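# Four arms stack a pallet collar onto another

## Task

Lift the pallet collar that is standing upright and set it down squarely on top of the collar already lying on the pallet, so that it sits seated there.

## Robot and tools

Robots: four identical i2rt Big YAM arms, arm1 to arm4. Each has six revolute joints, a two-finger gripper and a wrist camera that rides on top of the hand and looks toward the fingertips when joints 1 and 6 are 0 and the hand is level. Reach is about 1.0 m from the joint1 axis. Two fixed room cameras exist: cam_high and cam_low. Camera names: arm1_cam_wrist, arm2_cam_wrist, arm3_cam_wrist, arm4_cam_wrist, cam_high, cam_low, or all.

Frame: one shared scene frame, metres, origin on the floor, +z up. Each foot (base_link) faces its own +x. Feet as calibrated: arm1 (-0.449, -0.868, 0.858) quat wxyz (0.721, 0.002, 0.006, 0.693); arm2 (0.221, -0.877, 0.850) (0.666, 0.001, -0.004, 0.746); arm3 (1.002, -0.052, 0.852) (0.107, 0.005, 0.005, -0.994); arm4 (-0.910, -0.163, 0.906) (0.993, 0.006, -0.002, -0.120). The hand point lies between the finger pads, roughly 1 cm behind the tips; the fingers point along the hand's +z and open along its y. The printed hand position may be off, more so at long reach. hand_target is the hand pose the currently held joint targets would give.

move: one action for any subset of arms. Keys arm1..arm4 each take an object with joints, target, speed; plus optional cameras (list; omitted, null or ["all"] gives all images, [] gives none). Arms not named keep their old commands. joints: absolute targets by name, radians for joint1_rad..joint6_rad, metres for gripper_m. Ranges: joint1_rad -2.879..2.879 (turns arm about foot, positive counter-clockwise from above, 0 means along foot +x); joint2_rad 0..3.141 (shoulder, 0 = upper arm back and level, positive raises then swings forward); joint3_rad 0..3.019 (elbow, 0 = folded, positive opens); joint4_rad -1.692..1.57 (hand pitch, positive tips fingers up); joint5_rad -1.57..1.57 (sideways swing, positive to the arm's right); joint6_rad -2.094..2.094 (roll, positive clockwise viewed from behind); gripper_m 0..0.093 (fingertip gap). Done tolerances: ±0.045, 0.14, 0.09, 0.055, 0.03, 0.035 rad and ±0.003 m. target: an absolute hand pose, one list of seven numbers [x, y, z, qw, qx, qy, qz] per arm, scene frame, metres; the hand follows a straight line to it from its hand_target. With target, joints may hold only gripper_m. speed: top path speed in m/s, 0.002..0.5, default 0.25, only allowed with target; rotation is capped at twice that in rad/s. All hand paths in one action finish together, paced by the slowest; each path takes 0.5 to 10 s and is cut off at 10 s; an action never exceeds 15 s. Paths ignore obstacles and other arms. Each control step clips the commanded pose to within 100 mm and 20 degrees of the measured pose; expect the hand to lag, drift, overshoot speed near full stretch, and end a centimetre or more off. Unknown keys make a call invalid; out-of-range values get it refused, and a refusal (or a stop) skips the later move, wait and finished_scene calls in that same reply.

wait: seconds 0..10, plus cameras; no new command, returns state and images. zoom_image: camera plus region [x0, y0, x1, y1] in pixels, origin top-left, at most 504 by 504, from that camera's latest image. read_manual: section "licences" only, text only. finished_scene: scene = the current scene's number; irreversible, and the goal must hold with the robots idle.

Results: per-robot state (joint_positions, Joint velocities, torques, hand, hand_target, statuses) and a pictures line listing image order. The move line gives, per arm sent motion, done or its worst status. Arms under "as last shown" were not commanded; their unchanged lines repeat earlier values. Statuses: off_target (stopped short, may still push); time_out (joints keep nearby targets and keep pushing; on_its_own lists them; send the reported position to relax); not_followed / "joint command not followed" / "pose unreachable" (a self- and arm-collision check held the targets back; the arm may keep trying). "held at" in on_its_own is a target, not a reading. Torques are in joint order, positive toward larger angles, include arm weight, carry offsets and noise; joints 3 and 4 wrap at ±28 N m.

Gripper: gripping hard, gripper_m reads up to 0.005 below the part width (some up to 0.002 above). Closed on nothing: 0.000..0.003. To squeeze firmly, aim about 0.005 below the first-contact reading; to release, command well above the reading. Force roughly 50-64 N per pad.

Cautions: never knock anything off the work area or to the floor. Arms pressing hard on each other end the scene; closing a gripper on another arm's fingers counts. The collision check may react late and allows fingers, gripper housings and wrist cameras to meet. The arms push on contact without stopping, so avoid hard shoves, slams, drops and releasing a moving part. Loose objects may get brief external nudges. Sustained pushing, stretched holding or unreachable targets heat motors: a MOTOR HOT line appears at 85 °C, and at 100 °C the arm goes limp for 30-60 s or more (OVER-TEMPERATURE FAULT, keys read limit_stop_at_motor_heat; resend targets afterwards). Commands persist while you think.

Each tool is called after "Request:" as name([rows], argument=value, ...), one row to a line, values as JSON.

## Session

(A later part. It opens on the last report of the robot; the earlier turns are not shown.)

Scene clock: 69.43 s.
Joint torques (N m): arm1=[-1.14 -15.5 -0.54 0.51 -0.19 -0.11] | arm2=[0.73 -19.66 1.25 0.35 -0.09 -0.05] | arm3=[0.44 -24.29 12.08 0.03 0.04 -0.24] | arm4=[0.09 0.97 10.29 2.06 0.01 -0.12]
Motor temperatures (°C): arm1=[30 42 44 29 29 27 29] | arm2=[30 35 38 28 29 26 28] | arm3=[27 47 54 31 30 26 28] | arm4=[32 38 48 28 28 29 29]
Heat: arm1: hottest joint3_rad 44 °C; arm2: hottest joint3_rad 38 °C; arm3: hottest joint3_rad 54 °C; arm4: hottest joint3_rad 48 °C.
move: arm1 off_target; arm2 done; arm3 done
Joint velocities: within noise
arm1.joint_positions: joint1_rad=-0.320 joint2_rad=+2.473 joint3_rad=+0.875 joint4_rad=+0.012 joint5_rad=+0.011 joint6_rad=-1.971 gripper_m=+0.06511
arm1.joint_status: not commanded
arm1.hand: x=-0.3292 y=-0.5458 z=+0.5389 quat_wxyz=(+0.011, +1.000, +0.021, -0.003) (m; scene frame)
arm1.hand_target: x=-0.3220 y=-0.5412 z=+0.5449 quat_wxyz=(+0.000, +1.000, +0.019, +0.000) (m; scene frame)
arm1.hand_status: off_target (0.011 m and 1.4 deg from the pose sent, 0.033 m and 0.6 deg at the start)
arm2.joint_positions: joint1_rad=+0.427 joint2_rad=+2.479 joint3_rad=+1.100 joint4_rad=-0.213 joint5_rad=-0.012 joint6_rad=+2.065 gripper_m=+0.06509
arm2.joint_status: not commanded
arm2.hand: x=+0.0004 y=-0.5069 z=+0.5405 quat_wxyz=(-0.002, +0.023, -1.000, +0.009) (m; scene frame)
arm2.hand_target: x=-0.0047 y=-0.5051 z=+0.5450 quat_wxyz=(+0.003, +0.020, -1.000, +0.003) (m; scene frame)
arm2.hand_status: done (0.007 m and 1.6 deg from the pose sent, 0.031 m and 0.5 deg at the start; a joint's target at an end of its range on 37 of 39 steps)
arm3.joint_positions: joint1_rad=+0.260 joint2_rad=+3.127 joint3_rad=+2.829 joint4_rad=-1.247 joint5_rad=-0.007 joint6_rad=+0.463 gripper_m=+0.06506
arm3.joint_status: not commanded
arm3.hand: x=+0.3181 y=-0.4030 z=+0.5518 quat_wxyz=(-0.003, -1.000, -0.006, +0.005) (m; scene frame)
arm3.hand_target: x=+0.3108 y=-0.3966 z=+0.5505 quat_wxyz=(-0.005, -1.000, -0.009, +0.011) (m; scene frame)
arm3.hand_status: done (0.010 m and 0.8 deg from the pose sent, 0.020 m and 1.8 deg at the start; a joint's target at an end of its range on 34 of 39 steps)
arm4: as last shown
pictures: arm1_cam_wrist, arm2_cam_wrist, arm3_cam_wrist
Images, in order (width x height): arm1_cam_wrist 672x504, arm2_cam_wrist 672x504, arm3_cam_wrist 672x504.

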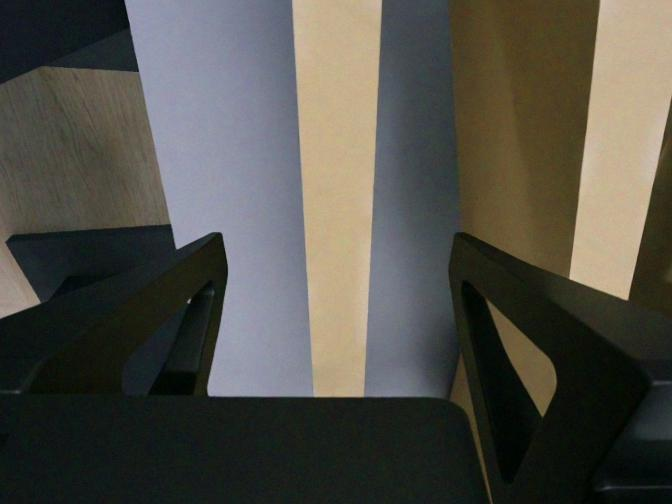

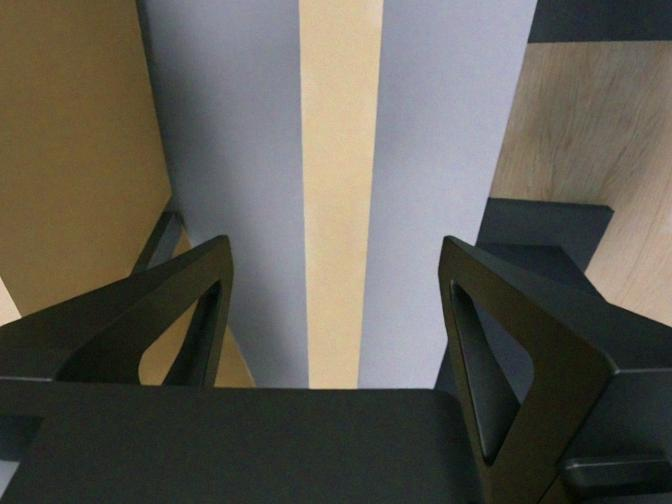

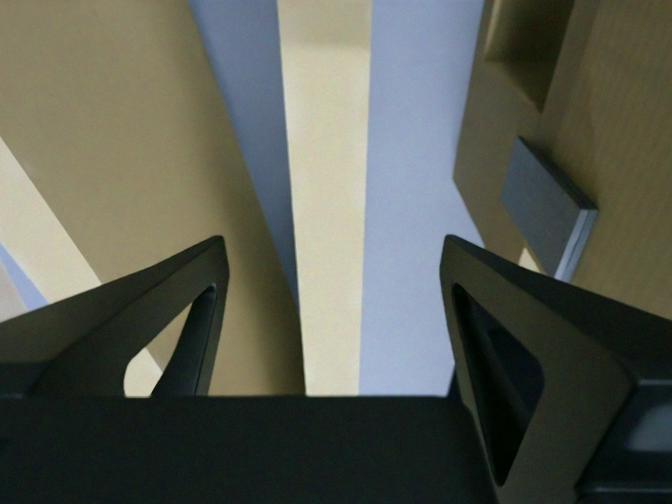

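Request:
move(arm1={"target":[-0.322,-0.543,0.487,0,1,0.02,0],"speed":0.1}, arm2={"target":[-0.005,-0.507,0.487,0,-0.012,1,0],"speed":0.1}, arm3={"target":[0.31,-0.397,0.505,0,1,0.01,0],"speed":0.1}, cameras=["arm1_cam_wrist","arm2_cam_wrist","arm3_cam_wrist"])

Request:
move(arm1={"joints":{"gripper_m":0.03}}, arm2={"joints":{"gripper_m":0.03}}, arm3={"joints":{"gripper_m":0.03}}, cameras=["arm1_cam_wrist","arm2_cam_wrist","arm3_cam_wrist"])

Request:
move(arm1={"joints":{"gripper_m":0.010}}, arm2={"joints":{"gripper_m":0.010}}, arm3={"joints":{"gripper_m":0.010}}, cameras=["arm1_cam_wrist","arm2_cam_wrist","arm3_cam_wrist","cam_high"])

Scene clock: 76.60 s.
Joint torques (N m): arm1=[-1.14 -13.63 0.1 0.64 -0.2 -0.11] | arm2=[0.85 -17.67 2.02 0.38 -0.08 -0.05] | arm3=[0.38 -24.18 8.46 0.84 0.01 -0.24] | arm4=[0.15 0.97 10.3 2.1 0.02 -0.11]
Motor temperatures (°C): arm1=[30 43 44 29 29 27 29] | arm2=[30 36 38 28 29 26 28] | arm3=[27 47 55 31 30 26 28] | arm4=[32 38 49 28 28 29 29]
Heat: arm1: hottest joint3_rad 44 °C; arm2: hottest joint3_rad 38 °C; arm3: hottest joint3_rad 55 °C; arm4: hottest joint3_rad 49 °C.
move: arm1 done; arm2 done; arm3 off_target
Joint velocities: within noise
arm1.joint_positions: joint1_rad=-0.322 joint2_rad=+2.612 joint3_rad=+0.957 joint4_rad=+0.086 joint5_rad=+0.011 joint6_rad=-1.976 gripper_m=+0.06511
arm1.joint_status: not commanded
arm1.hand: x=-0.3274 y=-0.5427 z=+0.4912 quat_wxyz=(+0.004, +1.000, +0.022, +0.000) (m; scene frame)
arm1.hand_target: x=-0.3221 y=-0.5429 z=+0.4871 quat_wxyz=(+0.000, +1.000, +0.020, +0.000) (m; scene frame)
arm1.hand_status: done (0.007 m and 0.5 deg from the pose sent, 0.052 m and 1.4 deg at the start)
arm2.joint_positions: joint1_rad=+0.429 joint2_rad=+2.604 joint3_rad=+1.169 joint4_rad=-0.143 joint5_rad=-0.012 joint6_rad=+2.065 gripper_m=+0.06509
arm2.joint_status: not commanded
arm2.hand: x=-0.0010 y=-0.5051 z=+0.4931 quat_wxyz=(+0.001, +0.024, -1.000, +0.003) (m; scene frame)
arm2.hand_target: x=-0.0047 y=-0.5068 z=+0.4871 quat_wxyz=(+0.003, +0.022, -1.000, +0.002) (m; scene frame)
arm2.hand_status: done (0.008 m and 1.4 deg from the pose sent, 0.054 m and 1.6 deg at the start; a joint's target at an end of its range on 44 of 44 steps)
arm3.joint_positions: joint1_rad=+0.260 joint2_rad=+3.127 joint3_rad=+2.746 joint4_rad=-1.077 joint5_rad=-0.007 joint6_rad=+0.461 gripper_m=+0.06506
arm3.joint_status: not commanded
arm3.hand: x=+0.3088 y=-0.4076 z=+0.5232 quat_wxyz=(-0.023, -0.999, -0.007, +0.044) (m; scene frame)
arm3.hand_target: x=+0.3121 y=-0.3961 z=+0.5060 quat_wxyz=(-0.020, -0.999, -0.010, +0.039) (m; scene frame)
arm3.hand_status: off_target (0.021 m and 5.7 deg from the pose sent, 0.048 m and 0.8 deg at the start; a joint's target at an end of its range on 42 of 44 steps)
arm4: as last shown
pictures: arm1_cam_wrist, arm2_cam_wrist, arm3_cam_wrist
Images, in order (width x height): arm1_cam_wrist 672x504, arm2_cam_wrist 672x504, arm3_cam_wrist 672x504.

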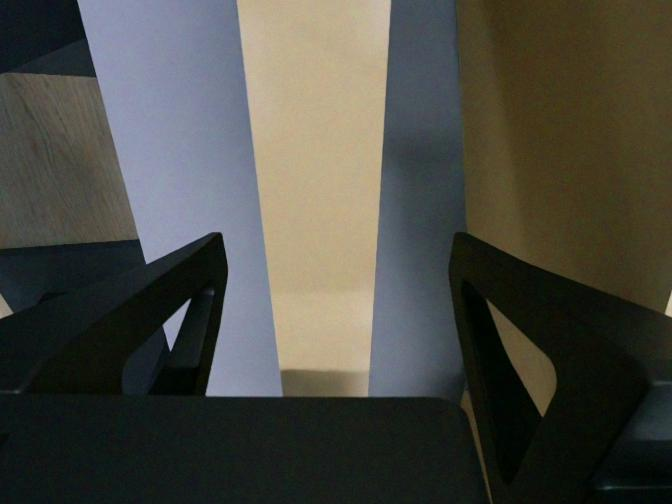

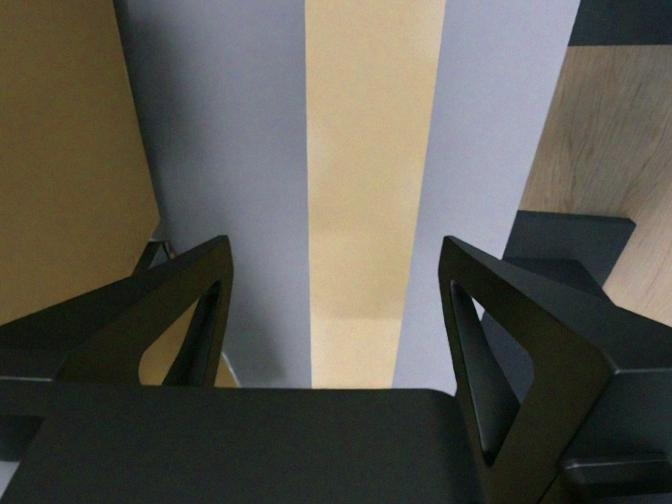

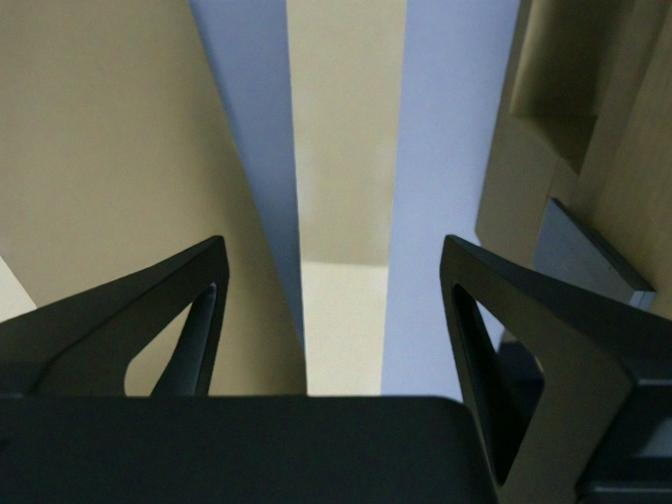

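Scene clock: 77.27 s.
Joint torques (N m): arm1=[-1.08 -13.57 0.12 0.62 -0.2 -0.1] | arm2=[0.85 -17.73 2.02 0.36 -0.08 -0.05] | arm3=[0.44 -24.29 8.47 0.84 0 -0.24] | arm4=[0.09 0.97 10.3 2.1 0.02 -0.11]
Motor temperatures (°C): arm1=[30 43 43 29 29 27 29] | arm2=[30 36 38 28 29 26 28] | arm3=[27 47 55 31 30 26 28] | arm4=[32 38 49 28 28 29 29]
Heat: arm1: hottest joint2_rad 43 °C; arm2: hottest joint3_rad 38 °C; arm3: hottest joint3_rad 55 °C; arm4: hottest joint3_rad 49 °C.
move: arm1 done; arm2 done; arm3 done
Joint velocities: within noise
arm1.joint_positions: joint1_rad=-0.322 joint2_rad=+2.612 joint3_rad=+0.957 joint4_rad=+0.086 joint5_rad=+0.011 joint6_rad=-1.977 gripper_m=+0.03017
arm1.joint_status: all done
arm1.hand: x=-0.3274 y=-0.5427 z=+0.4912 quat_wxyz=(+0.004, +1.000, +0.023, +0.000) (m; scene frame)
arm1.hand_target: x=-0.3221 y=-0.5429 z=+0.4871 quat_wxyz=(+0.000, +1.000, +0.021, +0.000) (m; scene frame)
arm1.hand_status: not commanded
arm2.joint_positions: joint1_rad=+0.429 joint2_rad=+2.604 joint3_rad=+1.169 joint4_rad=-0.143 joint5_rad=-0.012 joint6_rad=+2.065 gripper_m=+0.03015
arm2.joint_status: all done
arm2.hand: x=-0.0010 y=-0.5051 z=+0.4931 quat_wxyz=(+0.001, +0.024, -1.000, +0.003) (m; scene frame)
arm2.hand_target: x=-0.0047 y=-0.5068 z=+0.4871 quat_wxyz=(+0.003, +0.022, -1.000, +0.002) (m; scene frame)
arm2.hand_status: not commanded
arm3.joint_positions: joint1_rad=+0.260 joint2_rad=+3.127 joint3_rad=+2.745 joint4_rad=-1.075 joint5_rad=-0.007 joint6_rad=+0.461 gripper_m=+0.03013
arm3.joint_status: all done
arm3.hand: x=+0.3086 y=-0.4077 z=+0.5231 quat_wxyz=(-0.023, -0.999, -0.007, +0.045) (m; scene frame)
arm3.hand_target: x=+0.3120 y=-0.3962 z=+0.5059 quat_wxyz=(-0.020, -0.999, -0.010, +0.039) (m; scene frame)
arm3.hand_status: not commanded
arm4: as last shown
pictures: arm1_cam_wrist, arm2_cam_wrist, arm3_cam_wrist
Images, in order (width x height): arm1_cam_wrist 672x504, arm2_cam_wrist 672x504, arm3_cam_wrist 672x504.

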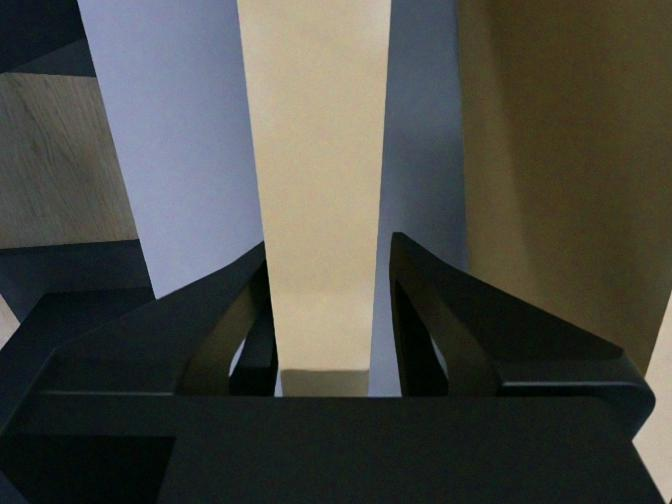

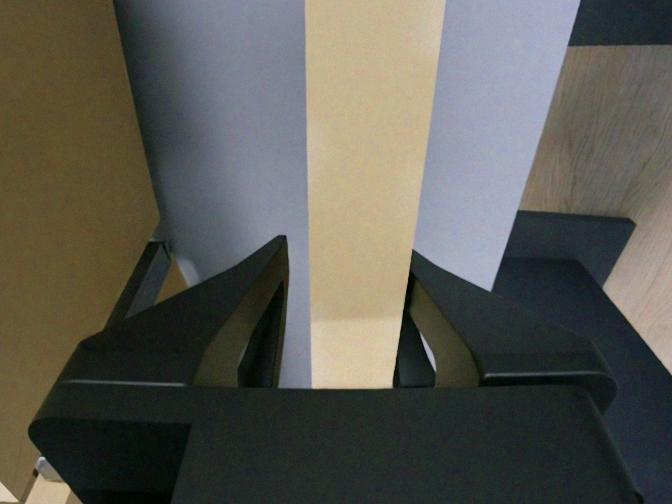

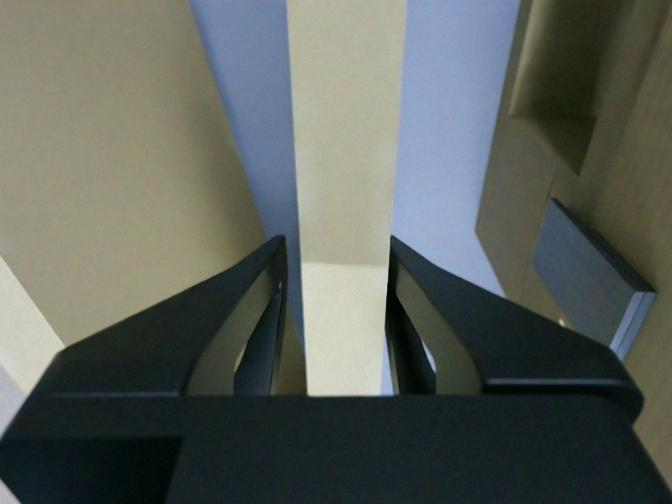

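Scene clock: 77.83 s.
Joint torques (N m): arm1=[-0.97 -13.57 0.08 0.58 -0.21 -0.08] | arm2=[0.67 -17.73 2.09 0.31 0.04 -0.08] | arm3=[0.44 -24.06 8.59 0.9 -0.13 -0.21] | arm4=[0.15 1.08 10.28 2.11 0.02 -0.11]
Motor temperatures (°C): arm1=[30 43 43 29 29 27 29] | arm2=[30 36 38 28 29 26 28] | arm3=[27 47 55 31 30 26 28] | arm4=[32 38 49 28 28 29 29]
Heat: arm1: hottest joint2_rad 43 °C; arm2: hottest joint3_rad 38 °C; arm3: hottest joint3_rad 55 °C; arm4: hottest joint3_rad 49 °C.
move: arm1 off_target; arm2 off_target; arm3 off_target
Joint velocities: within noise
arm1.joint_positions: joint1_rad=-0.324 joint2_rad=+2.612 joint3_rad=+0.957 joint4_rad=+0.086 joint5_rad=+0.012 joint6_rad=-1.980 gripper_m=+0.01838
arm1.joint_status: gripper_m off_target (ended at +0.01841, target +0.01000)
arm1.hand: x=-0.3268 y=-0.5432 z=+0.4911 quat_wxyz=(+0.005, +1.000, +0.024, +0.000) (m; scene frame)
arm1.hand_target: x=-0.3220 y=-0.5432 z=+0.4870 quat_wxyz=(+0.001, +1.000, +0.021, +0.000) (m; scene frame)
arm1.hand_status: not commanded
arm2.joint_positions: joint1_rad=+0.431 joint2_rad=+2.604 joint3_rad=+1.168 joint4_rad=-0.141 joint5_rad=-0.012 joint6_rad=+2.075 gripper_m=+0.01947
arm2.joint_status: gripper_m off_target (ended at +0.01950, target +0.01000)
arm2.hand: x=-0.0020 y=-0.5057 z=+0.4930 quat_wxyz=(+0.001, +0.020, -1.000, +0.002) (m; scene frame)
arm2.hand_target: x=-0.0044 y=-0.5064 z=+0.4872 quat_wxyz=(+0.002, +0.018, -1.000, +0.001) (m; scene frame)
arm2.hand_status: not commanded
arm3.joint_positions: joint1_rad=+0.260 joint2_rad=+3.127 joint3_rad=+2.744 joint4_rad=-1.077 joint5_rad=+0.007 joint6_rad=+0.452 gripper_m=+0.02058
arm3.joint_status: gripper_m off_target (ended at +0.02062, target +0.01000)
arm3.hand: x=+0.3084 y=-0.4052 z=+0.5225 quat_wxyz=(-0.016, -0.999, -0.012, +0.047) (m; scene frame)
arm3.hand_target: x=+0.3113 y=-0.3946 z=+0.5059 quat_wxyz=(-0.015, -0.999, -0.013, +0.042) (m; scene frame)
arm3.hand_status: not commanded
arm4: as last shown
pictures: arm1_cam_wrist, arm2_cam_wrist, arm3_cam_wrist, cam_high
Images, in order (width x height): arm1_cam_wrist 672x504, arm2_cam_wrist 672x504, arm3_cam_wrist 672x504, cam_high 672x504.

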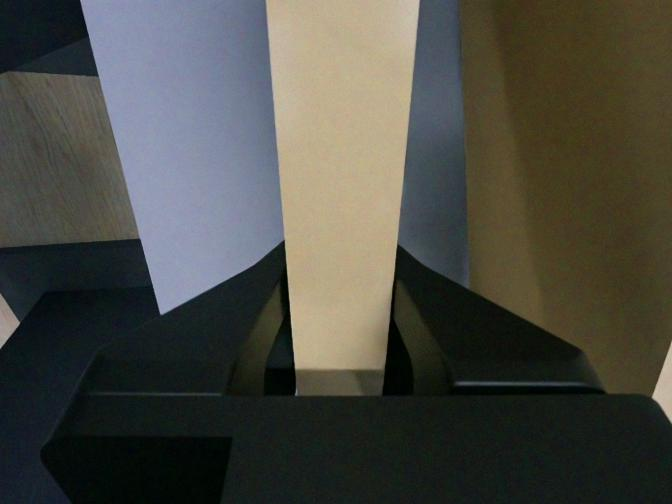

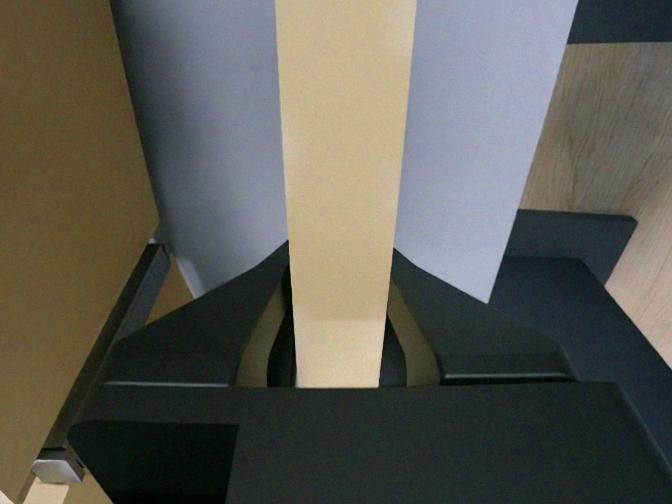

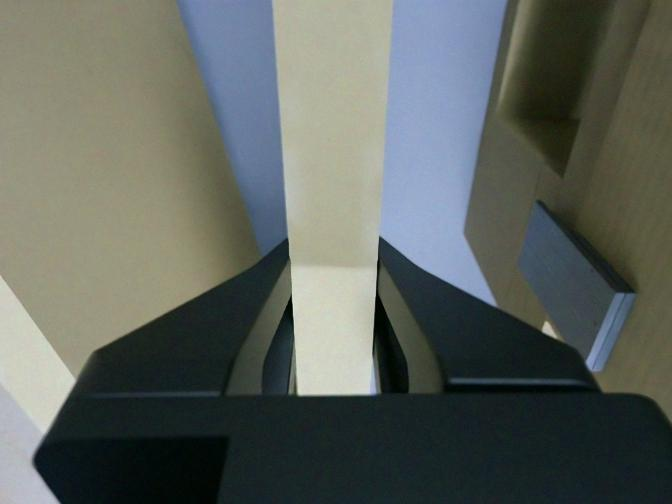

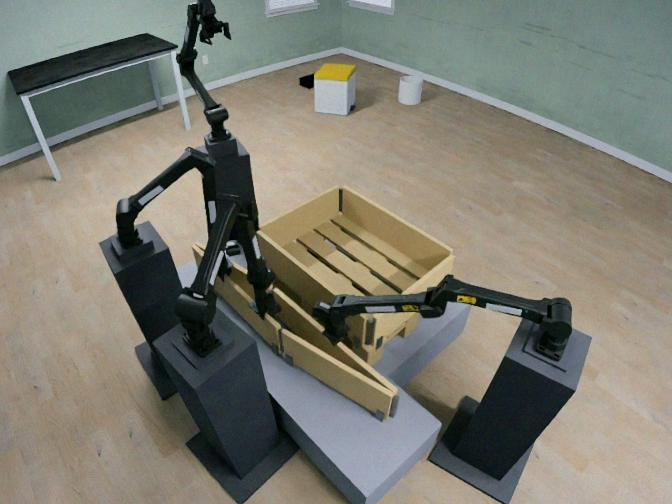

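Request:
move(arm1={"target":[-0.322,-0.535,0.68,0,1,0.02,0],"speed":0.12}, arm2={"target":[-0.005,-0.50,0.68,0,-0.016,1,0],"speed":0.12}, arm3={"target":[0.31,-0.395,0.70,0,1,0.01,0],"speed":0.12}, cameras=["cam_high","cam_low"])

Scene clock: 86.40 s.
Joint torques (N m): arm1=[2.67 -21.6 0.28 -1.24 -0.79 0.13] | arm2=[-0.09 -26.87 3.43 -1.81 0.37 -0.16] | arm3=[1.67 -34.43 8.65 -2.63 0.45 -0.17] | arm4=[0.03 1.03 10.32 2.07 0.03 -0.11]
Motor temperatures (°C): arm1=[30 44 43 29 30 27 30] | arm2=[30 37 37 28 29 26 29] | arm3=[27 49 54 31 30 26 29] | arm4=[32 38 49 28 28 29 29]
Heat: arm1: hottest joint2_rad 44 °C; arm2: hottest joint2_rad 37 °C; arm3: hottest joint3_rad 54 °C; arm4: hottest joint3_rad 49 °C.
move: arm1 off_target; arm2 off_target; arm3 off_target
Joint velocities: within noise
arm1.joint_positions: joint1_rad=-0.359 joint2_rad=+2.156 joint3_rad=+0.758 joint4_rad=-0.214 joint5_rad=+0.026 joint6_rad=-1.997 gripper_m=+0.01842
arm1.joint_status: not commanded
arm1.hand: x=-0.3147 y=-0.5551 z=+0.6411 quat_wxyz=(+0.027, +1.000, +0.015, -0.002) (m; scene frame)
arm1.hand_target: x=-0.3209 y=-0.5336 z=+0.6753 quat_wxyz=(-0.006, +1.000, +0.024, +0.001) (m; scene frame)
arm1.hand_status: off_target (0.044 m and 3.1 deg from the pose sent, 0.189 m and 0.7 deg at the start)
arm2.joint_positions: joint1_rad=+0.433 joint2_rad=+2.237 joint3_rad=+0.974 joint4_rad=-0.379 joint5_rad=-0.017 joint6_rad=+2.082 gripper_m=+0.01948
arm2.joint_status: not commanded
arm2.hand: x=+0.0088 y=-0.5281 z=+0.6283 quat_wxyz=(-0.013, +0.017, -0.999, +0.031) (m; scene frame)
arm2.hand_target: x=-0.0060 y=-0.4991 z=+0.6759 quat_wxyz=(+0.004, +0.016, -1.000, -0.005) (m; scene frame)
arm2.hand_status: off_target (0.060 m and 3.9 deg from the pose sent, 0.187 m and 0.5 deg at the start)
arm3.joint_positions: joint1_rad=+0.241 joint2_rad=+2.916 joint3_rad=+2.578 joint4_rad=-1.224 joint5_rad=-0.030 joint6_rad=+0.452 gripper_m=+0.02101
arm3.joint_status: not commanded
arm3.hand: x=+0.3160 y=-0.3918 z=+0.6187 quat_wxyz=(-0.010, -1.000, -0.002, -0.007) (m; scene frame)
arm3.hand_target: x=+0.3055 y=-0.3997 z=+0.6943 quat_wxyz=(-0.009, -1.000, -0.010, +0.004) (m; scene frame)
arm3.hand_status: off_target (0.082 m and 1.7 deg from the pose sent, 0.178 m and 5.7 deg at the start; pose on its path clipped on 20 of 81 steps)
arm4.joint_positions: joint1_rad=+0.196 joint2_rad=+0.571 joint3_rad=+1.436 joint4_rad=-1.358 joint5_rad=-0.007 joint6_rad=+0.034 gripper_m=+0.09396
arm4.joint_status: not commanded
arm4.hand: x=-0.7094 y=-0.1781 z=+1.4740 quat_wxyz=(-0.516, -0.035, -0.856, -0.006) (m; scene frame)
arm4.hand_target: x=-0.7127 y=-0.1781 z=+1.4874 quat_wxyz=(-0.529, -0.034, -0.848, -0.006) (m; scene frame)
arm4.hand_status: not commanded
pictures: cam_high, cam_low
Images, in order (width x height): cam_high 672x504, cam_low 672x504.

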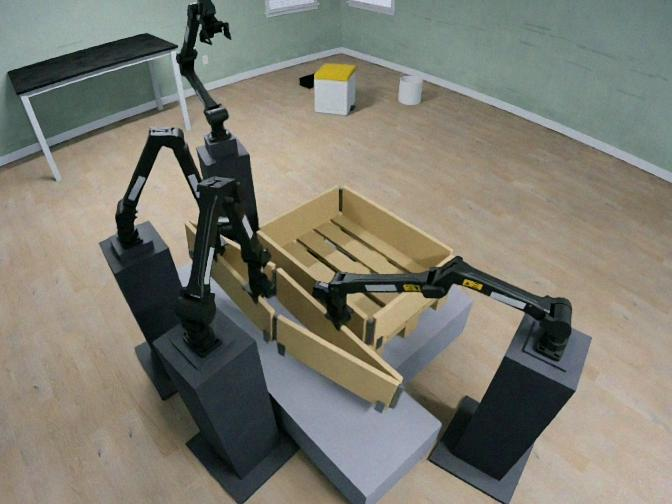

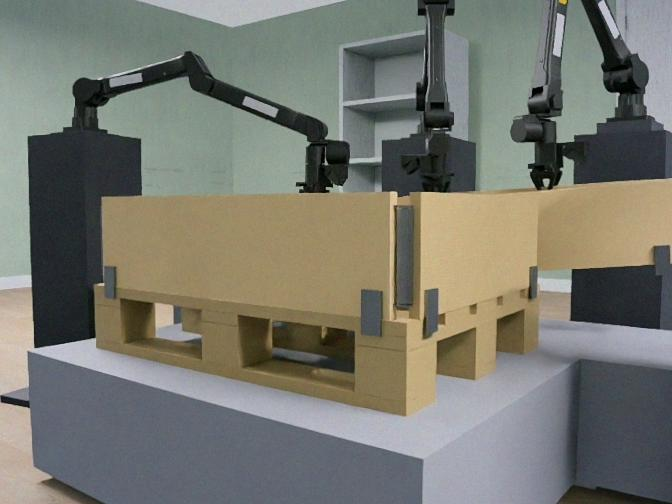

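Request:
move(arm1={"target":[-0.322,-0.53,0.80,0,1,0.02,0],"speed":0.1}, arm2={"target":[-0.005,-0.495,0.81,0,-0.016,1,0],"speed":0.1}, arm3={"target":[0.305,-0.40,0.86,0,1,0.01,0],"speed":0.13}, cameras=[])

Request:
move(arm1={"target":[-0.322,-0.53,0.93,0,1,0.02,0],"speed":0.1}, arm2={"target":[-0.005,-0.495,0.95,0,-0.016,1,0],"speed":0.1}, arm3={"target":[0.305,-0.40,0.99,0,1,0.01,0],"speed":0.1}, cameras=["cam_high","cam_low"])

Scene clock: 93.40 s.
Joint torques (N m): arm1=[3.08 -19.78 6.38 -1.77 -0.86 0.27] | arm2=[-0.62 -26.7 8.62 -2.55 0.57 -0.23] | arm3=[1.79 -35.02 12.75 -3.43 0.89 -0.16] | arm4=[0.21 1.08 10.28 2.1 0.02 -0.12]
Motor temperatures (°C): arm1=[30 44 42 29 30 27 30] | arm2=[30 38 37 28 29 26 29] | arm3=[27 53 54 32 30 26 29] | arm4=[32 38 49 28 28 29 29]
Heat: arm1: hottest joint2_rad 44 °C; arm2: hottest joint2_rad 38 °C; arm3: hottest joint3_rad 54 °C; arm4: hottest joint3_rad 49 °C.
move: arm1 off_target; arm2 off_target; arm3 off_target
Joint velocities: within noise
arm1.joint_positions: joint1_rad=-0.359 joint2_rad=+1.801 joint3_rad=+0.731 joint4_rad=-0.573 joint5_rad=+0.028 joint6_rad=-1.997 gripper_m=+0.01845
arm1.joint_status: not commanded
arm1.hand: x=-0.3142 y=-0.5571 z=+0.7579 quat_wxyz=(+0.041, +0.999, +0.015, -0.007) (m; scene frame)
arm1.hand_target: x=-0.3218 y=-0.5314 z=+0.7957 quat_wxyz=(-0.001, +1.000, +0.020, -0.001) (m; scene frame)
arm1.hand_status: off_target (0.051 m and 4.8 deg from the pose sent, 0.161 m and 3.1 deg at the start)
arm2.joint_positions: joint1_rad=+0.433 joint2_rad=+1.949 joint3_rad=+0.952 joint4_rad=-0.689 joint5_rad=-0.020 joint6_rad=+2.082 gripper_m=+0.01948
arm2.joint_status: not commanded
arm2.hand: x=+0.0095 y=-0.5322 z=+0.7435 quat_wxyz=(-0.023, +0.017, -0.998, +0.051) (m; scene frame)
arm2.hand_target: x=-0.0037 y=-0.4982 z=+0.8050 quat_wxyz=(+0.000, +0.016, -1.000, +0.000) (m; scene frame)
arm2.hand_status: off_target (0.078 m and 6.4 deg from the pose sent, 0.185 m and 3.9 deg at the start)
arm3.joint_positions: joint1_rad=+0.240 joint2_rad=+2.778 joint3_rad=+2.577 joint4_rad=-1.396 joint5_rad=-0.030 joint6_rad=+0.455 gripper_m=+0.02156
arm3.joint_status: not commanded
arm3.hand: x=+0.3156 y=-0.3923 z=+0.7220 quat_wxyz=(-0.002, -1.000, +0.000, -0.022) (m; scene frame)
arm3.hand_target: x=+0.3071 y=-0.3982 z=+0.8154 quat_wxyz=(-0.001, -1.000, -0.008, +0.003) (m; scene frame)
arm3.hand_status: off_target (0.139 m and 2.8 deg from the pose sent, 0.242 m and 1.7 deg at the start; pose on its path clipped on 59 of 65 steps)
arm4: as last shown
pictures: none
No camera images: "cameras" was empty.

Scene clock: 96.23 s.
Joint torques (N m): arm1=[3.25 -17.61 15.17 -2.59 -1.26 0.3] | arm2=[-1.73 -24.94 15.79 -3.38 1.22 -0.18] | arm3=[1.79 -34.73 14.13 -2.85 0.9 -0.2] | arm4=[0.09 1.03 10.29 2.1 0.02 -0.11]
Motor temperatures (°C): arm1=[30 44 43 29 30 27 30] | arm2=[30 38 37 29 29 26 29] | arm3=[27 54 55 32 30 26 29] | arm4=[32 38 49 28 28 29 29]
Heat: arm1: hottest joint2_rad 44 °C; arm2: hottest joint2_rad 38 °C; arm3: hottest joint3_rad 55 °C; arm4: hottest joint3_rad 49 °C.
move: arm1 off_target; arm2 off_target; arm3 off_target
Joint velocities: within noise
arm1.joint_positions: joint1_rad=-0.359 joint2_rad=+1.510 joint3_rad=+0.783 joint4_rad=-0.959 joint5_rad=+0.038 joint6_rad=-2.000 gripper_m=+0.01848
arm1.joint_status: not commanded
arm1.hand: x=-0.3177 y=-0.5724 z=+0.8693 quat_wxyz=(+0.063, +0.998, +0.018, -0.011) (m; scene frame)
arm1.hand_target: x=-0.3220 y=-0.5340 z=+0.9259 quat_wxyz=(-0.001, +1.000, +0.021, -0.001) (m; scene frame)
arm1.hand_status: off_target (0.074 m and 7.3 deg from the pose sent, 0.174 m and 4.8 deg at the start)
arm2.joint_positions: joint1_rad=+0.451 joint2_rad=+1.707 joint3_rad=+0.994 joint4_rad=-1.006 joint5_rad=-0.033 joint6_rad=+2.082 gripper_m=+0.01948
arm2.joint_status: not commanded
arm2.hand: x=+0.0068 y=-0.5475 z=+0.8545 quat_wxyz=(-0.026, +0.025, -0.997, +0.069) (m; scene frame)
arm2.hand_target: x=-0.0013 y=-0.5061 z=+0.9363 quat_wxyz=(+0.001, +0.015, -1.000, -0.002) (m; scene frame)
arm2.hand_status: off_target (0.110 m and 8.5 deg from the pose sent, 0.210 m and 6.4 deg at the start; pose on its path clipped on 66 of 85 steps)
arm3.joint_positions: joint1_rad=+0.239 joint2_rad=+2.737 joint3_rad=+2.751 joint4_rad=-1.607 joint5_rad=-0.030 joint6_rad=+0.447 gripper_m=+0.02221
arm3.joint_status: not commanded
arm3.hand: x=+0.3098 y=-0.3945 z=+0.8188 quat_wxyz=(-0.003, -1.000, -0.003, -0.021) (m; scene frame)
arm3.hand_target: x=+0.3079 y=-0.3972 z=+0.9133 quat_wxyz=(-0.007, -1.000, -0.013, +0.015) (m; scene frame)
arm3.hand_status: off_target (0.171 m and 2.6 deg from the pose sent, 0.268 m and 2.8 deg at the start; pose on its path clipped on 83 of 85 steps; a joint's target at an end of its range on 29 of 85 steps)
arm4: as last shown
pictures: cam_high, cam_low
Images, in order (width x height): cam_high 672x504, cam_low 672x504.

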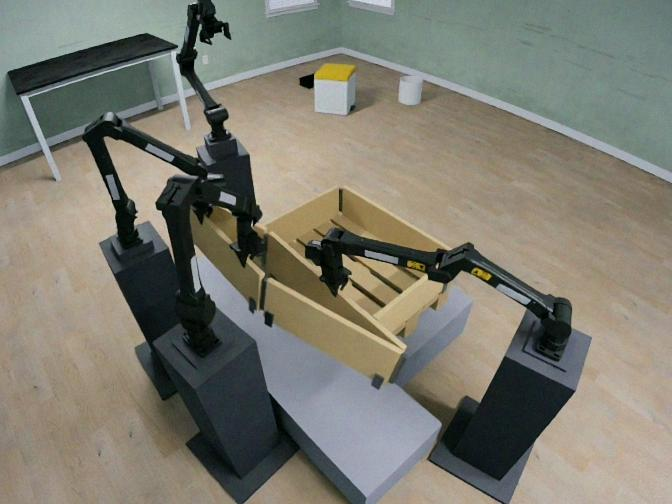

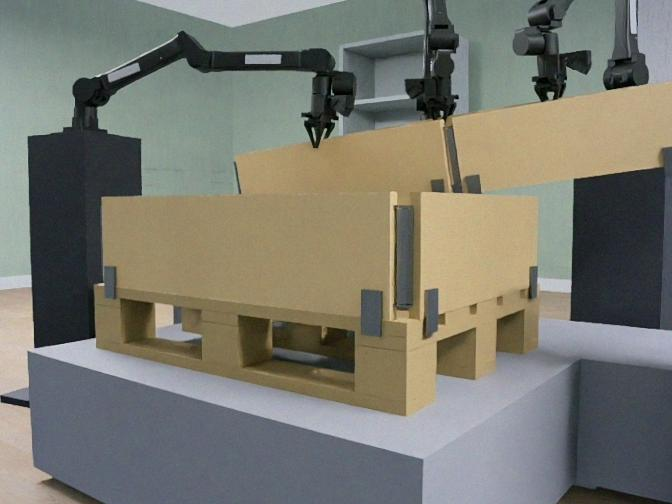

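Request:
move(arm1={"target":[-0.322,-0.52,0.965,0,1,0.02,0],"speed":0.1}, arm2={"joints":{"joint2_rad":1.5}}, arm3={"joints":{"joint2_rad":2.5}}, cameras=["cam_high","cam_low"])

Scene clock: 102.03 s.
Joint torques (N m): arm1=[3.78 -15.68 18.21 -2.88 -1.25 0.31] | arm2=[-1.49 -22.77 15.9 -1.44 0.79 -0.19] | arm3=[1.73 -39.82 14.26 -0.79 0.87 -0.16] | arm4=[0.15 1.08 10.26 2.11 0.02 -0.11]
Motor temperatures (°C): arm1=[30 45 44 29 31 27 31] | arm2=[30 39 39 29 30 26 29] | arm3=[27 55 57 32 31 26 29] | arm4=[32 38 50 28 28 29 29]
Heat: arm1: hottest joint2_rad 45 °C; arm2: hottest joint2_rad 39 °C; arm3: hottest joint3_rad 57 °C; arm4: hottest joint3_rad 50 °C.
move: arm1 off_target; arm2 done; arm3 time_out
Joint velocities: within noise
arm1.joint_positions: joint1_rad=-0.355 joint2_rad=+1.457 joint3_rad=+0.834 joint4_rad=-1.060 joint5_rad=+0.037 joint6_rad=-1.990 gripper_m=+0.01848
arm1.joint_status: not commanded
arm1.hand: x=-0.3166 y=-0.5670 z=+0.9019 quat_wxyz=(+0.062, +0.998, +0.014, -0.011) (m; scene frame)
arm1.hand_target: x=-0.3227 y=-0.5254 z=+0.9619 quat_wxyz=(-0.001, +1.000, +0.021, -0.002) (m; scene frame)
arm1.hand_status: off_target (0.079 m and 7.2 deg from the pose sent, 0.109 m and 7.3 deg at the start)
arm2.joint_positions: joint1_rad=+0.448 joint2_rad=+1.607 joint3_rad=+1.001 joint4_rad=-1.057 joint5_rad=-0.023 joint6_rad=+2.082 gripper_m=+0.01947
arm2.joint_status: all done
arm2.hand: x=+0.0082 y=-0.5447 z=+0.8951 quat_wxyz=(-0.016, +0.025, -0.999, +0.042) (m; scene frame)
arm2.hand_target: x=-0.0023 y=-0.5046 z=+0.9706 quat_wxyz=(+0.021, +0.015, -0.999, -0.037) (m; scene frame)
arm2.hand_status: not commanded
arm3.joint_positions: joint1_rad=+0.239 joint2_rad=+2.656 joint3_rad=+2.749 joint4_rad=-1.666 joint5_rad=-0.030 joint6_rad=+0.444 gripper_m=+0.02206
arm3.joint_status: joint2_rad time_out (moved -0.081 of -0.237)
arm3.on_its_own: joint2_rad reads +2.656 and still pushes toward +2.500 since a time_out
arm3.hand: x=+0.3134 y=-0.3932 z=+0.8792 quat_wxyz=(-0.008, -1.000, -0.004, -0.011) (m; scene frame)
arm3.hand_target: x=+0.3065 y=-0.3988 z=+1.0212 quat_wxyz=(-0.038, -0.996, -0.013, +0.079) (m; scene frame)
arm3.hand_status: not commanded
arm4: as last shown
pictures: cam_high, cam_low
Images, in order (width x height): cam_high 672x504, cam_low 672x504.

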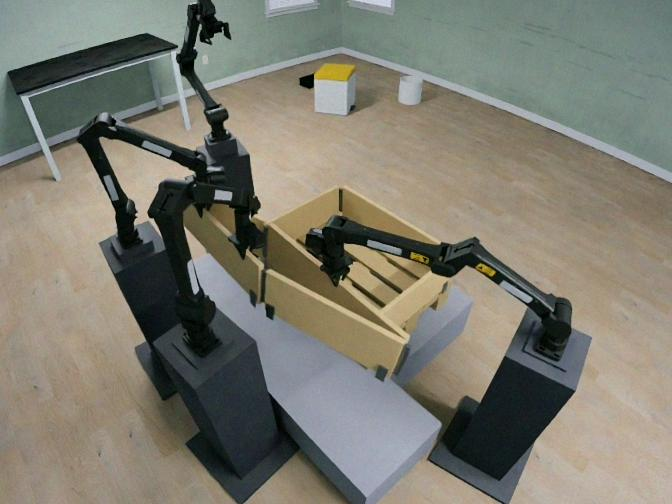

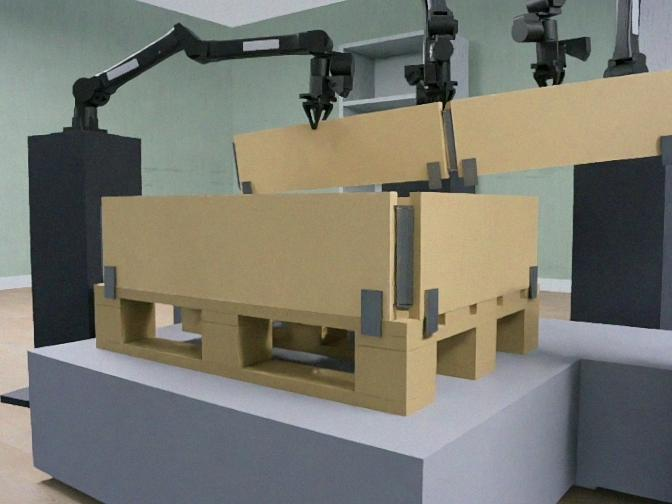

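Request:
move(arm1={"target":[-0.272,-0.52,0.965,0,1,0.02,0],"speed":0.06}, arm2={"target":[0.045,-0.50,0.97,0,-0.016,1,0],"speed":0.06}, arm3={"joints":{"joint1_rad":0.08,"joint2_rad":2.45}}, cameras=["cam_high","cam_low"])

Request:
move(arm1={"target":[-0.232,-0.52,0.965,0,1,0.02,0],"speed":0.06}, arm2={"target":[0.085,-0.50,0.97,0,-0.016,1,0],"speed":0.06}, arm3={"joints":{"joint1_rad":-0.08}}, cameras=["cam_high","cam_low"])

Scene clock: 122.80 s.
Joint torques (N m): arm1=[0.26 -15.56 18.74 -2.14 -1.08 -0.11] | arm2=[-3.96 -20.89 14.97 -1.59 1.13 -0.68] | arm3=[2.37 -43.63 15.79 -0.01 0.68 0.84] | arm4=[0.15 1.03 10.3 2.09 0.02 -0.11]
Motor temperatures (°C): arm1=[30 46 49 29 33 27 31] | arm2=[30 40 46 28 30 26 30] | arm3=[27 55 61 31 31 26 30] | arm4=[32 38 50 28 28 29 29]
Heat: arm1: hottest joint3_rad 49 °C; arm2: hottest joint3_rad 46 °C; arm3: hottest joint3_rad 61 °C; arm4: hottest joint3_rad 50 °C.
move: arm1 off_target; arm2 off_target; arm3 time_out
Joint velocities: within noise
arm1.joint_positions: joint1_rad=-0.429 joint2_rad=+1.494 joint3_rad=+0.884 joint4_rad=-1.085 joint5_rad=+0.038 joint6_rad=-2.059 gripper_m=+0.01848
arm1.joint_status: not commanded
arm1.hand: x=-0.2882 y=-0.5650 z=+0.9048 quat_wxyz=(+0.067, +0.998, +0.012, -0.017) (m; scene frame)
arm1.hand_target: x=-0.2737 y=-0.5254 z=+0.9639 quat_wxyz=(+0.000, +1.000, +0.016, +0.002) (m; scene frame)
arm1.hand_status: off_target (0.077 m and 7.9 deg from the pose sent, 0.090 m and 7.2 deg at the start)
arm2.joint_positions: joint1_rad=+0.381 joint2_rad=+1.585 joint3_rad=+1.001 joint4_rad=-1.134 joint5_rad=-0.024 joint6_rad=+2.039 gripper_m=+0.01948
arm2.joint_status: not commanded
arm2.hand: x=+0.0387 y=-0.5462 z=+0.9056 quat_wxyz=(-0.025, +0.012, -0.997, +0.067) (m; scene frame)
arm2.hand_target: x=+0.0465 y=-0.5055 z=+0.9679 quat_wxyz=(-0.003, +0.014, -1.000, -0.002) (m; scene frame)
arm2.hand_status: off_target (0.080 m and 8.2 deg from the pose sent, 0.095 m and 5.3 deg at the start)
arm3.joint_positions: joint1_rad=+0.064 joint2_rad=+2.652 joint3_rad=+2.729 joint4_rad=-1.703 joint5_rad=-0.025 joint6_rad=+0.343 gripper_m=+0.02260
arm3.joint_status: joint2_rad time_out (moved -0.004 of -0.206); the others done
arm3.on_its_own: joint2_rad reads +2.652 and still pushes toward +2.450 since a time_out; joint6_rad reads +0.343 and still pushes toward +0.435 since a time_out
arm3.hand: x=+0.2770 y=-0.2642 z=+0.8761 quat_wxyz=(+0.002, -0.999, +0.033, -0.034) (m; scene frame)
arm3.hand_target: x=+0.2648 y=-0.2781 z=+1.0591 quat_wxyz=(-0.037, -0.992, +0.068, +0.101) (m; scene frame)
arm3.hand_status: not commanded
arm4: as last shown
pictures: cam_high, cam_low
Images, in order (width x height): cam_high 672x504, cam_low 672x504.

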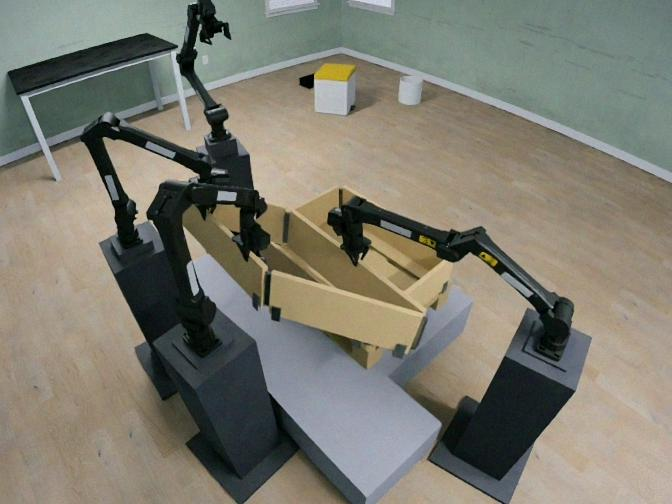

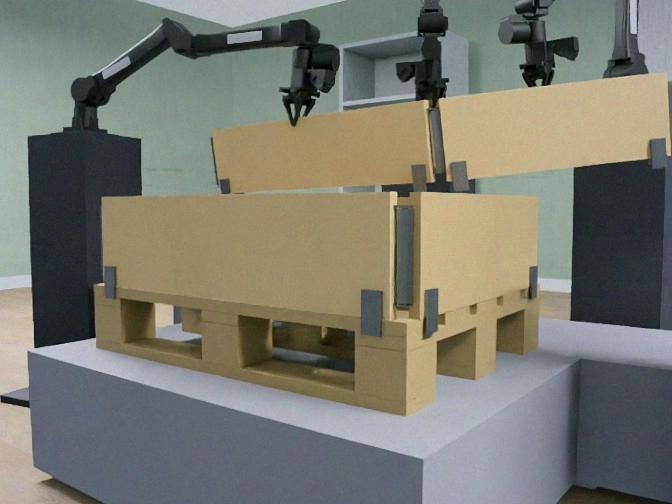

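not run: a stop came earlier in this reply.

Request:
zoom_image(camera="cam_high", region=[230, 180, 480, 380])

Request:
zoom_image(camera="cam_low", region=[90, 80, 490, 340])

Scaled by 2.016 from the camera's 672x504 image, which has a finer 960x720 frame.

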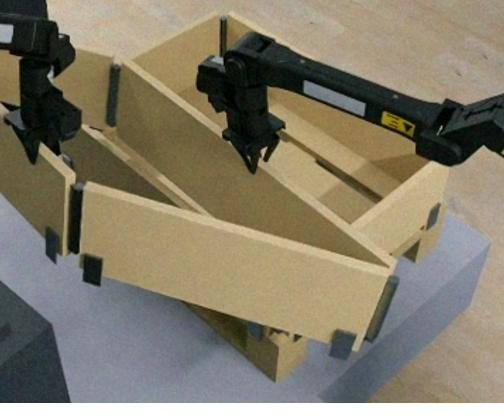

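Scaled by 1.260 from the camera's 672x504 image, which has a finer 960x720 frame.

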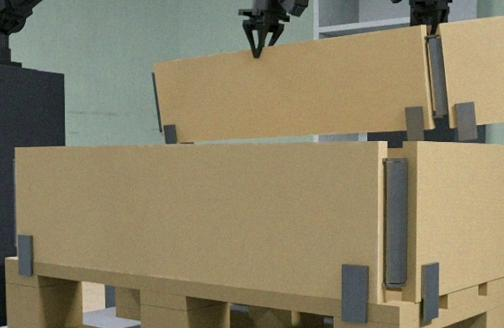

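Request:
move(arm1={"target":[-0.24,-0.515,0.98,0,1,0.02,0],"speed":0.06}, arm2={"target":[0.075,-0.495,0.98,0,-0.016,1,0],"speed":0.06}, arm3={"joints":{"joint1_rad":-0.05,"joint2_rad":2.38,"joint3_rad":2.86}}, cameras=["cam_high","cam_low"])

Request:
zoom_image(camera="cam_low", region=[90, 80, 490, 340])

Scene clock: 133.23 s.
Joint torques (N m): arm1=[0.21 -17.2 18.52 -2.61 -0.77 -0.08] | arm2=[-3.02 -18.2 15.47 -1.05 0.89 -0.79] | arm3=[1.38 -46.51 18.02 0.05 0.4 1.33] | arm4=[0.03 1.03 10.29 2.1 0.02 -0.11]
Motor temperatures (°C): arm1=[30 46 52 29 33 27 31] | arm2=[30 41 48 28 30 26 30] | arm3=[27 60 63 31 31 27 30] | arm4=[32 37 50 28 28 29 29]
Heat: arm1: hottest joint3_rad 52 °C; arm2: hottest joint3_rad 48 °C; arm3: hottest joint3_rad 63 °C; arm4: hottest joint3_rad 50 °C.
move: arm1 off_target; arm2 off_target; arm3 time_out
Joint velocities: within noise
arm1.joint_positions: joint1_rad=-0.483 joint2_rad=+1.538 joint3_rad=+0.965 joint4_rad=-1.116 joint5_rad=+0.046 joint6_rad=-2.092 gripper_m=+0.01848
arm1.joint_status: not commanded
arm1.hand: x=-0.2575 y=-0.5517 z=+0.9142 quat_wxyz=(+0.065, +0.998, +0.002, -0.015) (m; scene frame)
arm1.hand_target: x=-0.2427 y=-0.5195 z=+0.9782 quat_wxyz=(+0.004, +1.000, +0.004, +0.009) (m; scene frame)
arm1.hand_status: off_target (0.077 m and 7.9 deg from the pose sent, 0.102 m and 7.9 deg at the start; a joint's target at an end of its range on 60 of 66 steps)
arm2.joint_positions: joint1_rad=+0.297 joint2_rad=+1.533 joint3_rad=+1.001 joint4_rad=-1.178 joint5_rad=-0.017 joint6_rad=+1.976 gripper_m=+0.01948
arm2.joint_status: not commanded
arm2.hand: x=+0.0714 y=-0.5384 z=+0.9257 quat_wxyz=(-0.022, +0.002, -0.998, +0.064) (m; scene frame)
arm2.hand_target: x=+0.0765 y=-0.4997 z=+0.9796 quat_wxyz=(-0.004, +0.015, -1.000, -0.002) (m; scene frame)
arm2.hand_status: off_target (0.070 m and 7.9 deg from the pose sent, 0.097 m and 8.2 deg at the start)
arm3.joint_positions: joint1_rad=-0.056 joint2_rad=+2.616 joint3_rad=+2.729 joint4_rad=-1.704 joint5_rad=-0.016 joint6_rad=+0.292 gripper_m=+0.02265
arm3.joint_status: joint2_rad time_out (moved -0.035 of -0.272); joint3_rad time_out (moved +0.000 of +0.131); the others done
arm3.on_its_own: joint2_rad reads +2.616 and still pushes toward +2.380 since a time_out; joint3_rad reads +2.729 and still pushes toward +2.842 since a time_out; joint6_rad reads +0.292 and still pushes toward +0.435 since a time_out
arm3.hand: x=+0.2537 y=-0.1746 z=+0.9029 quat_wxyz=(+0.000, -0.998, +0.067, -0.016) (m; scene frame)
arm3.hand_target: x=+0.2478 y=-0.1806 z=+1.1235 quat_wxyz=(-0.044, -0.979, +0.130, +0.149) (m; scene frame)
arm3.hand_status: not commanded
arm4: as last shown
pictures: cam_high, cam_low
Images, in order (width x height): cam_high 672x504, cam_low 672x504.

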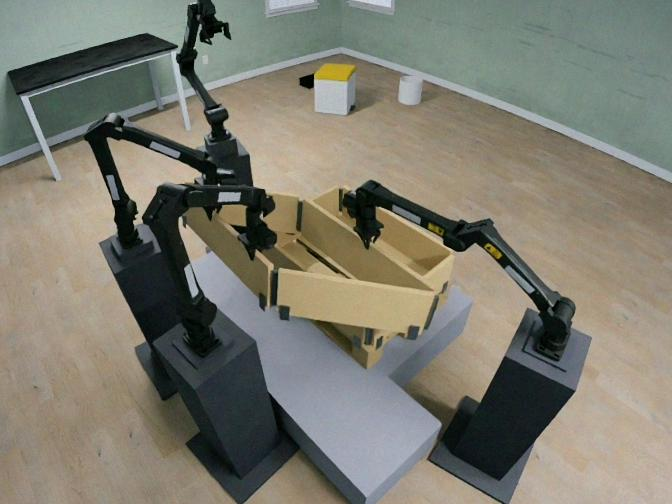

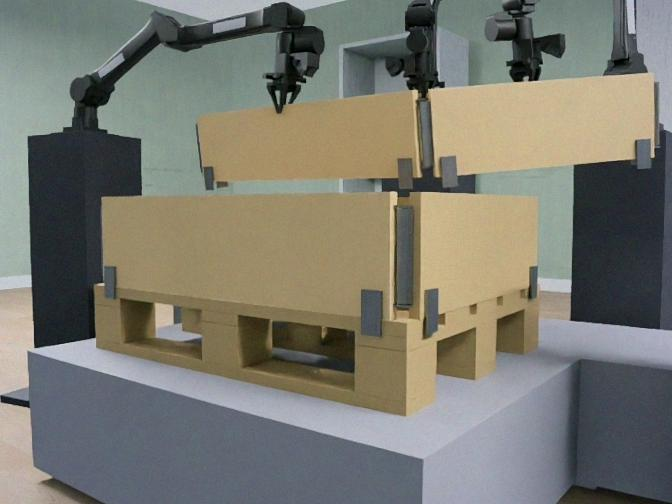

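Scaled by 1.260 from the camera's 672x504 image, which has a finer 960x720 frame.

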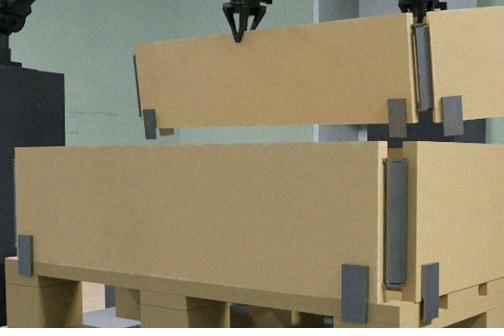

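Request:
move(arm1={"target":[-0.20,-0.505,0.98,0,1,0.0,0],"speed":0.06}, arm2={"target":[0.12,-0.485,0.98,0,-0.0,1,0],"speed":0.06}, arm3={"joints":{"joint1_rad":-0.22,"joint6_rad":0.24}}, cameras=["cam_high","cam_low"])

Request:
move(arm1={"target":[-0.17,-0.49,0.98,0,1,0.0,0],"speed":0.06}, arm2={"target":[0.15,-0.47,0.98,0,-0.0,1,0],"speed":0.06}, arm3={"joints":{"joint1_rad":-0.38,"joint6_rad":0.1}}, cameras=["cam_high","cam_low","arm3_cam_wrist","arm4_cam_wrist"])

Scene clock: 140.73 s.
Joint torques (N m): arm1=[-0.67 -19.66 16.32 -2.92 -0.85 -0.05] | arm2=[-2.43 -17.14 14.91 -0.69 0.24 -0.79] | arm3=[-2.32 -46.56 18.06 -0.46 0.86 0.75] | arm4=[0.09 1.14 10.3 2.11 0.01 -0.11]
Motor temperatures (°C): arm1=[30 47 55 29 32 27 31] | arm2=[30 41 49 28 30 27 30] | arm3=[27 71 65 31 31 27 30] | arm4=[32 37 51 28 28 29 29]
Heat: arm1: hottest joint3_rad 55 °C; arm2: hottest joint3_rad 49 °C; arm3: hottest joint2_rad 71 °C; arm4: hottest joint3_rad 51 °C.
move: arm1 off_target; arm2 off_target; arm3 time_out
Joint velocities: within noise
arm1.joint_positions: joint1_rad=-0.538 joint2_rad=+1.627 joint3_rad=+1.080 joint4_rad=-1.116 joint5_rad=+0.057 joint6_rad=-2.097 gripper_m=+0.01848
arm1.joint_status: not commanded
arm1.hand: x=-0.2146 y=-0.5260 z=+0.9148 quat_wxyz=(+0.057, +0.998, -0.023, -0.005) (m; scene frame)
arm1.hand_target: x=-0.2021 y=-0.5081 z=+0.9773 quat_wxyz=(+0.007, +1.000, -0.027, +0.013) (m; scene frame)
arm1.hand_status: off_target (0.070 m and 7.1 deg from the pose sent, 0.099 m and 7.6 deg at the start; a joint's target at an end of its range on 64 of 64 steps)
arm2.joint_positions: joint1_rad=+0.175 joint2_rad=+1.515 joint3_rad=+1.001 joint4_rad=-1.186 joint5_rad=-0.001 joint6_rad=+1.893 gripper_m=+0.01948
arm2.joint_status: not commanded
arm2.hand: x=+0.1162 y=-0.5229 z=+0.9326 quat_wxyz=(-0.021, -0.017, -0.998, +0.058) (m; scene frame)
arm2.hand_target: x=+0.1212 y=-0.4885 z=+0.9801 quat_wxyz=(-0.004, -0.001, -1.000, -0.002) (m; scene frame)
arm2.hand_status: off_target (0.061 m and 7.3 deg from the pose sent, 0.090 m and 7.7 deg at the start)
arm3.joint_positions: joint1_rad=-0.176 joint2_rad=+2.616 joint3_rad=+2.729 joint4_rad=-1.676 joint5_rad=-0.030 joint6_rad=+0.159 gripper_m=+0.02217
arm3.joint_status: joint6_rad time_out (moved -0.133 of -0.052); the others done
arm3.on_its_own: joint2_rad reads +2.616 and still pushes toward +2.380 since a time_out; joint3_rad reads +2.729 and still pushes toward +2.842 since a time_out; joint6_rad reads +0.159 and still pushes toward +0.240 since a time_out
arm3.hand: x=+0.2378 y=-0.0867 z=+0.9037 quat_wxyz=(-0.009, -0.998, +0.060, -0.002) (m; scene frame)
arm3.hand_target: x=+0.2345 y=-0.0517 z=+1.1257 quat_wxyz=(-0.017, -0.979, +0.120, +0.161) (m; scene frame)
arm3.hand_status: not commanded
arm4: as last shown
pictures: cam_high, cam_low
Images, in order (width x height): cam_high 672x504, cam_low 672x504.

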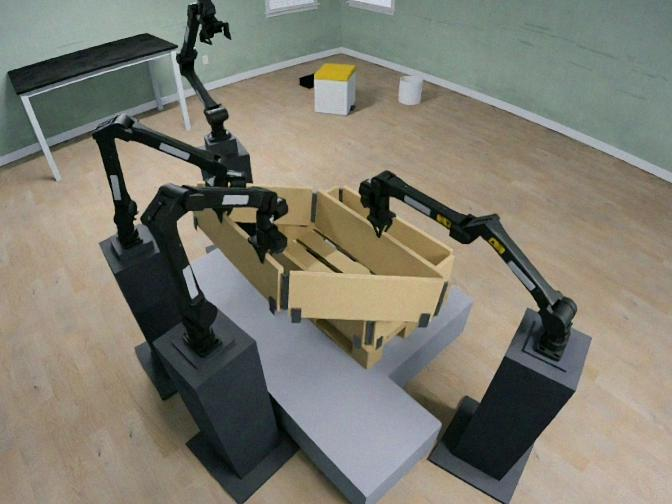

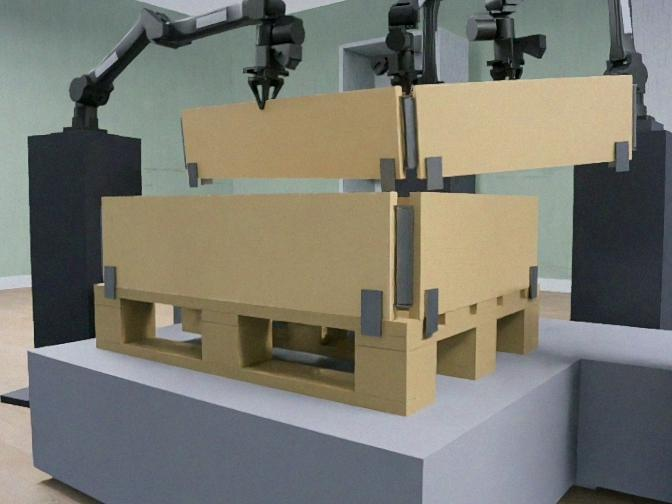

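not run: a stop came earlier in this reply.


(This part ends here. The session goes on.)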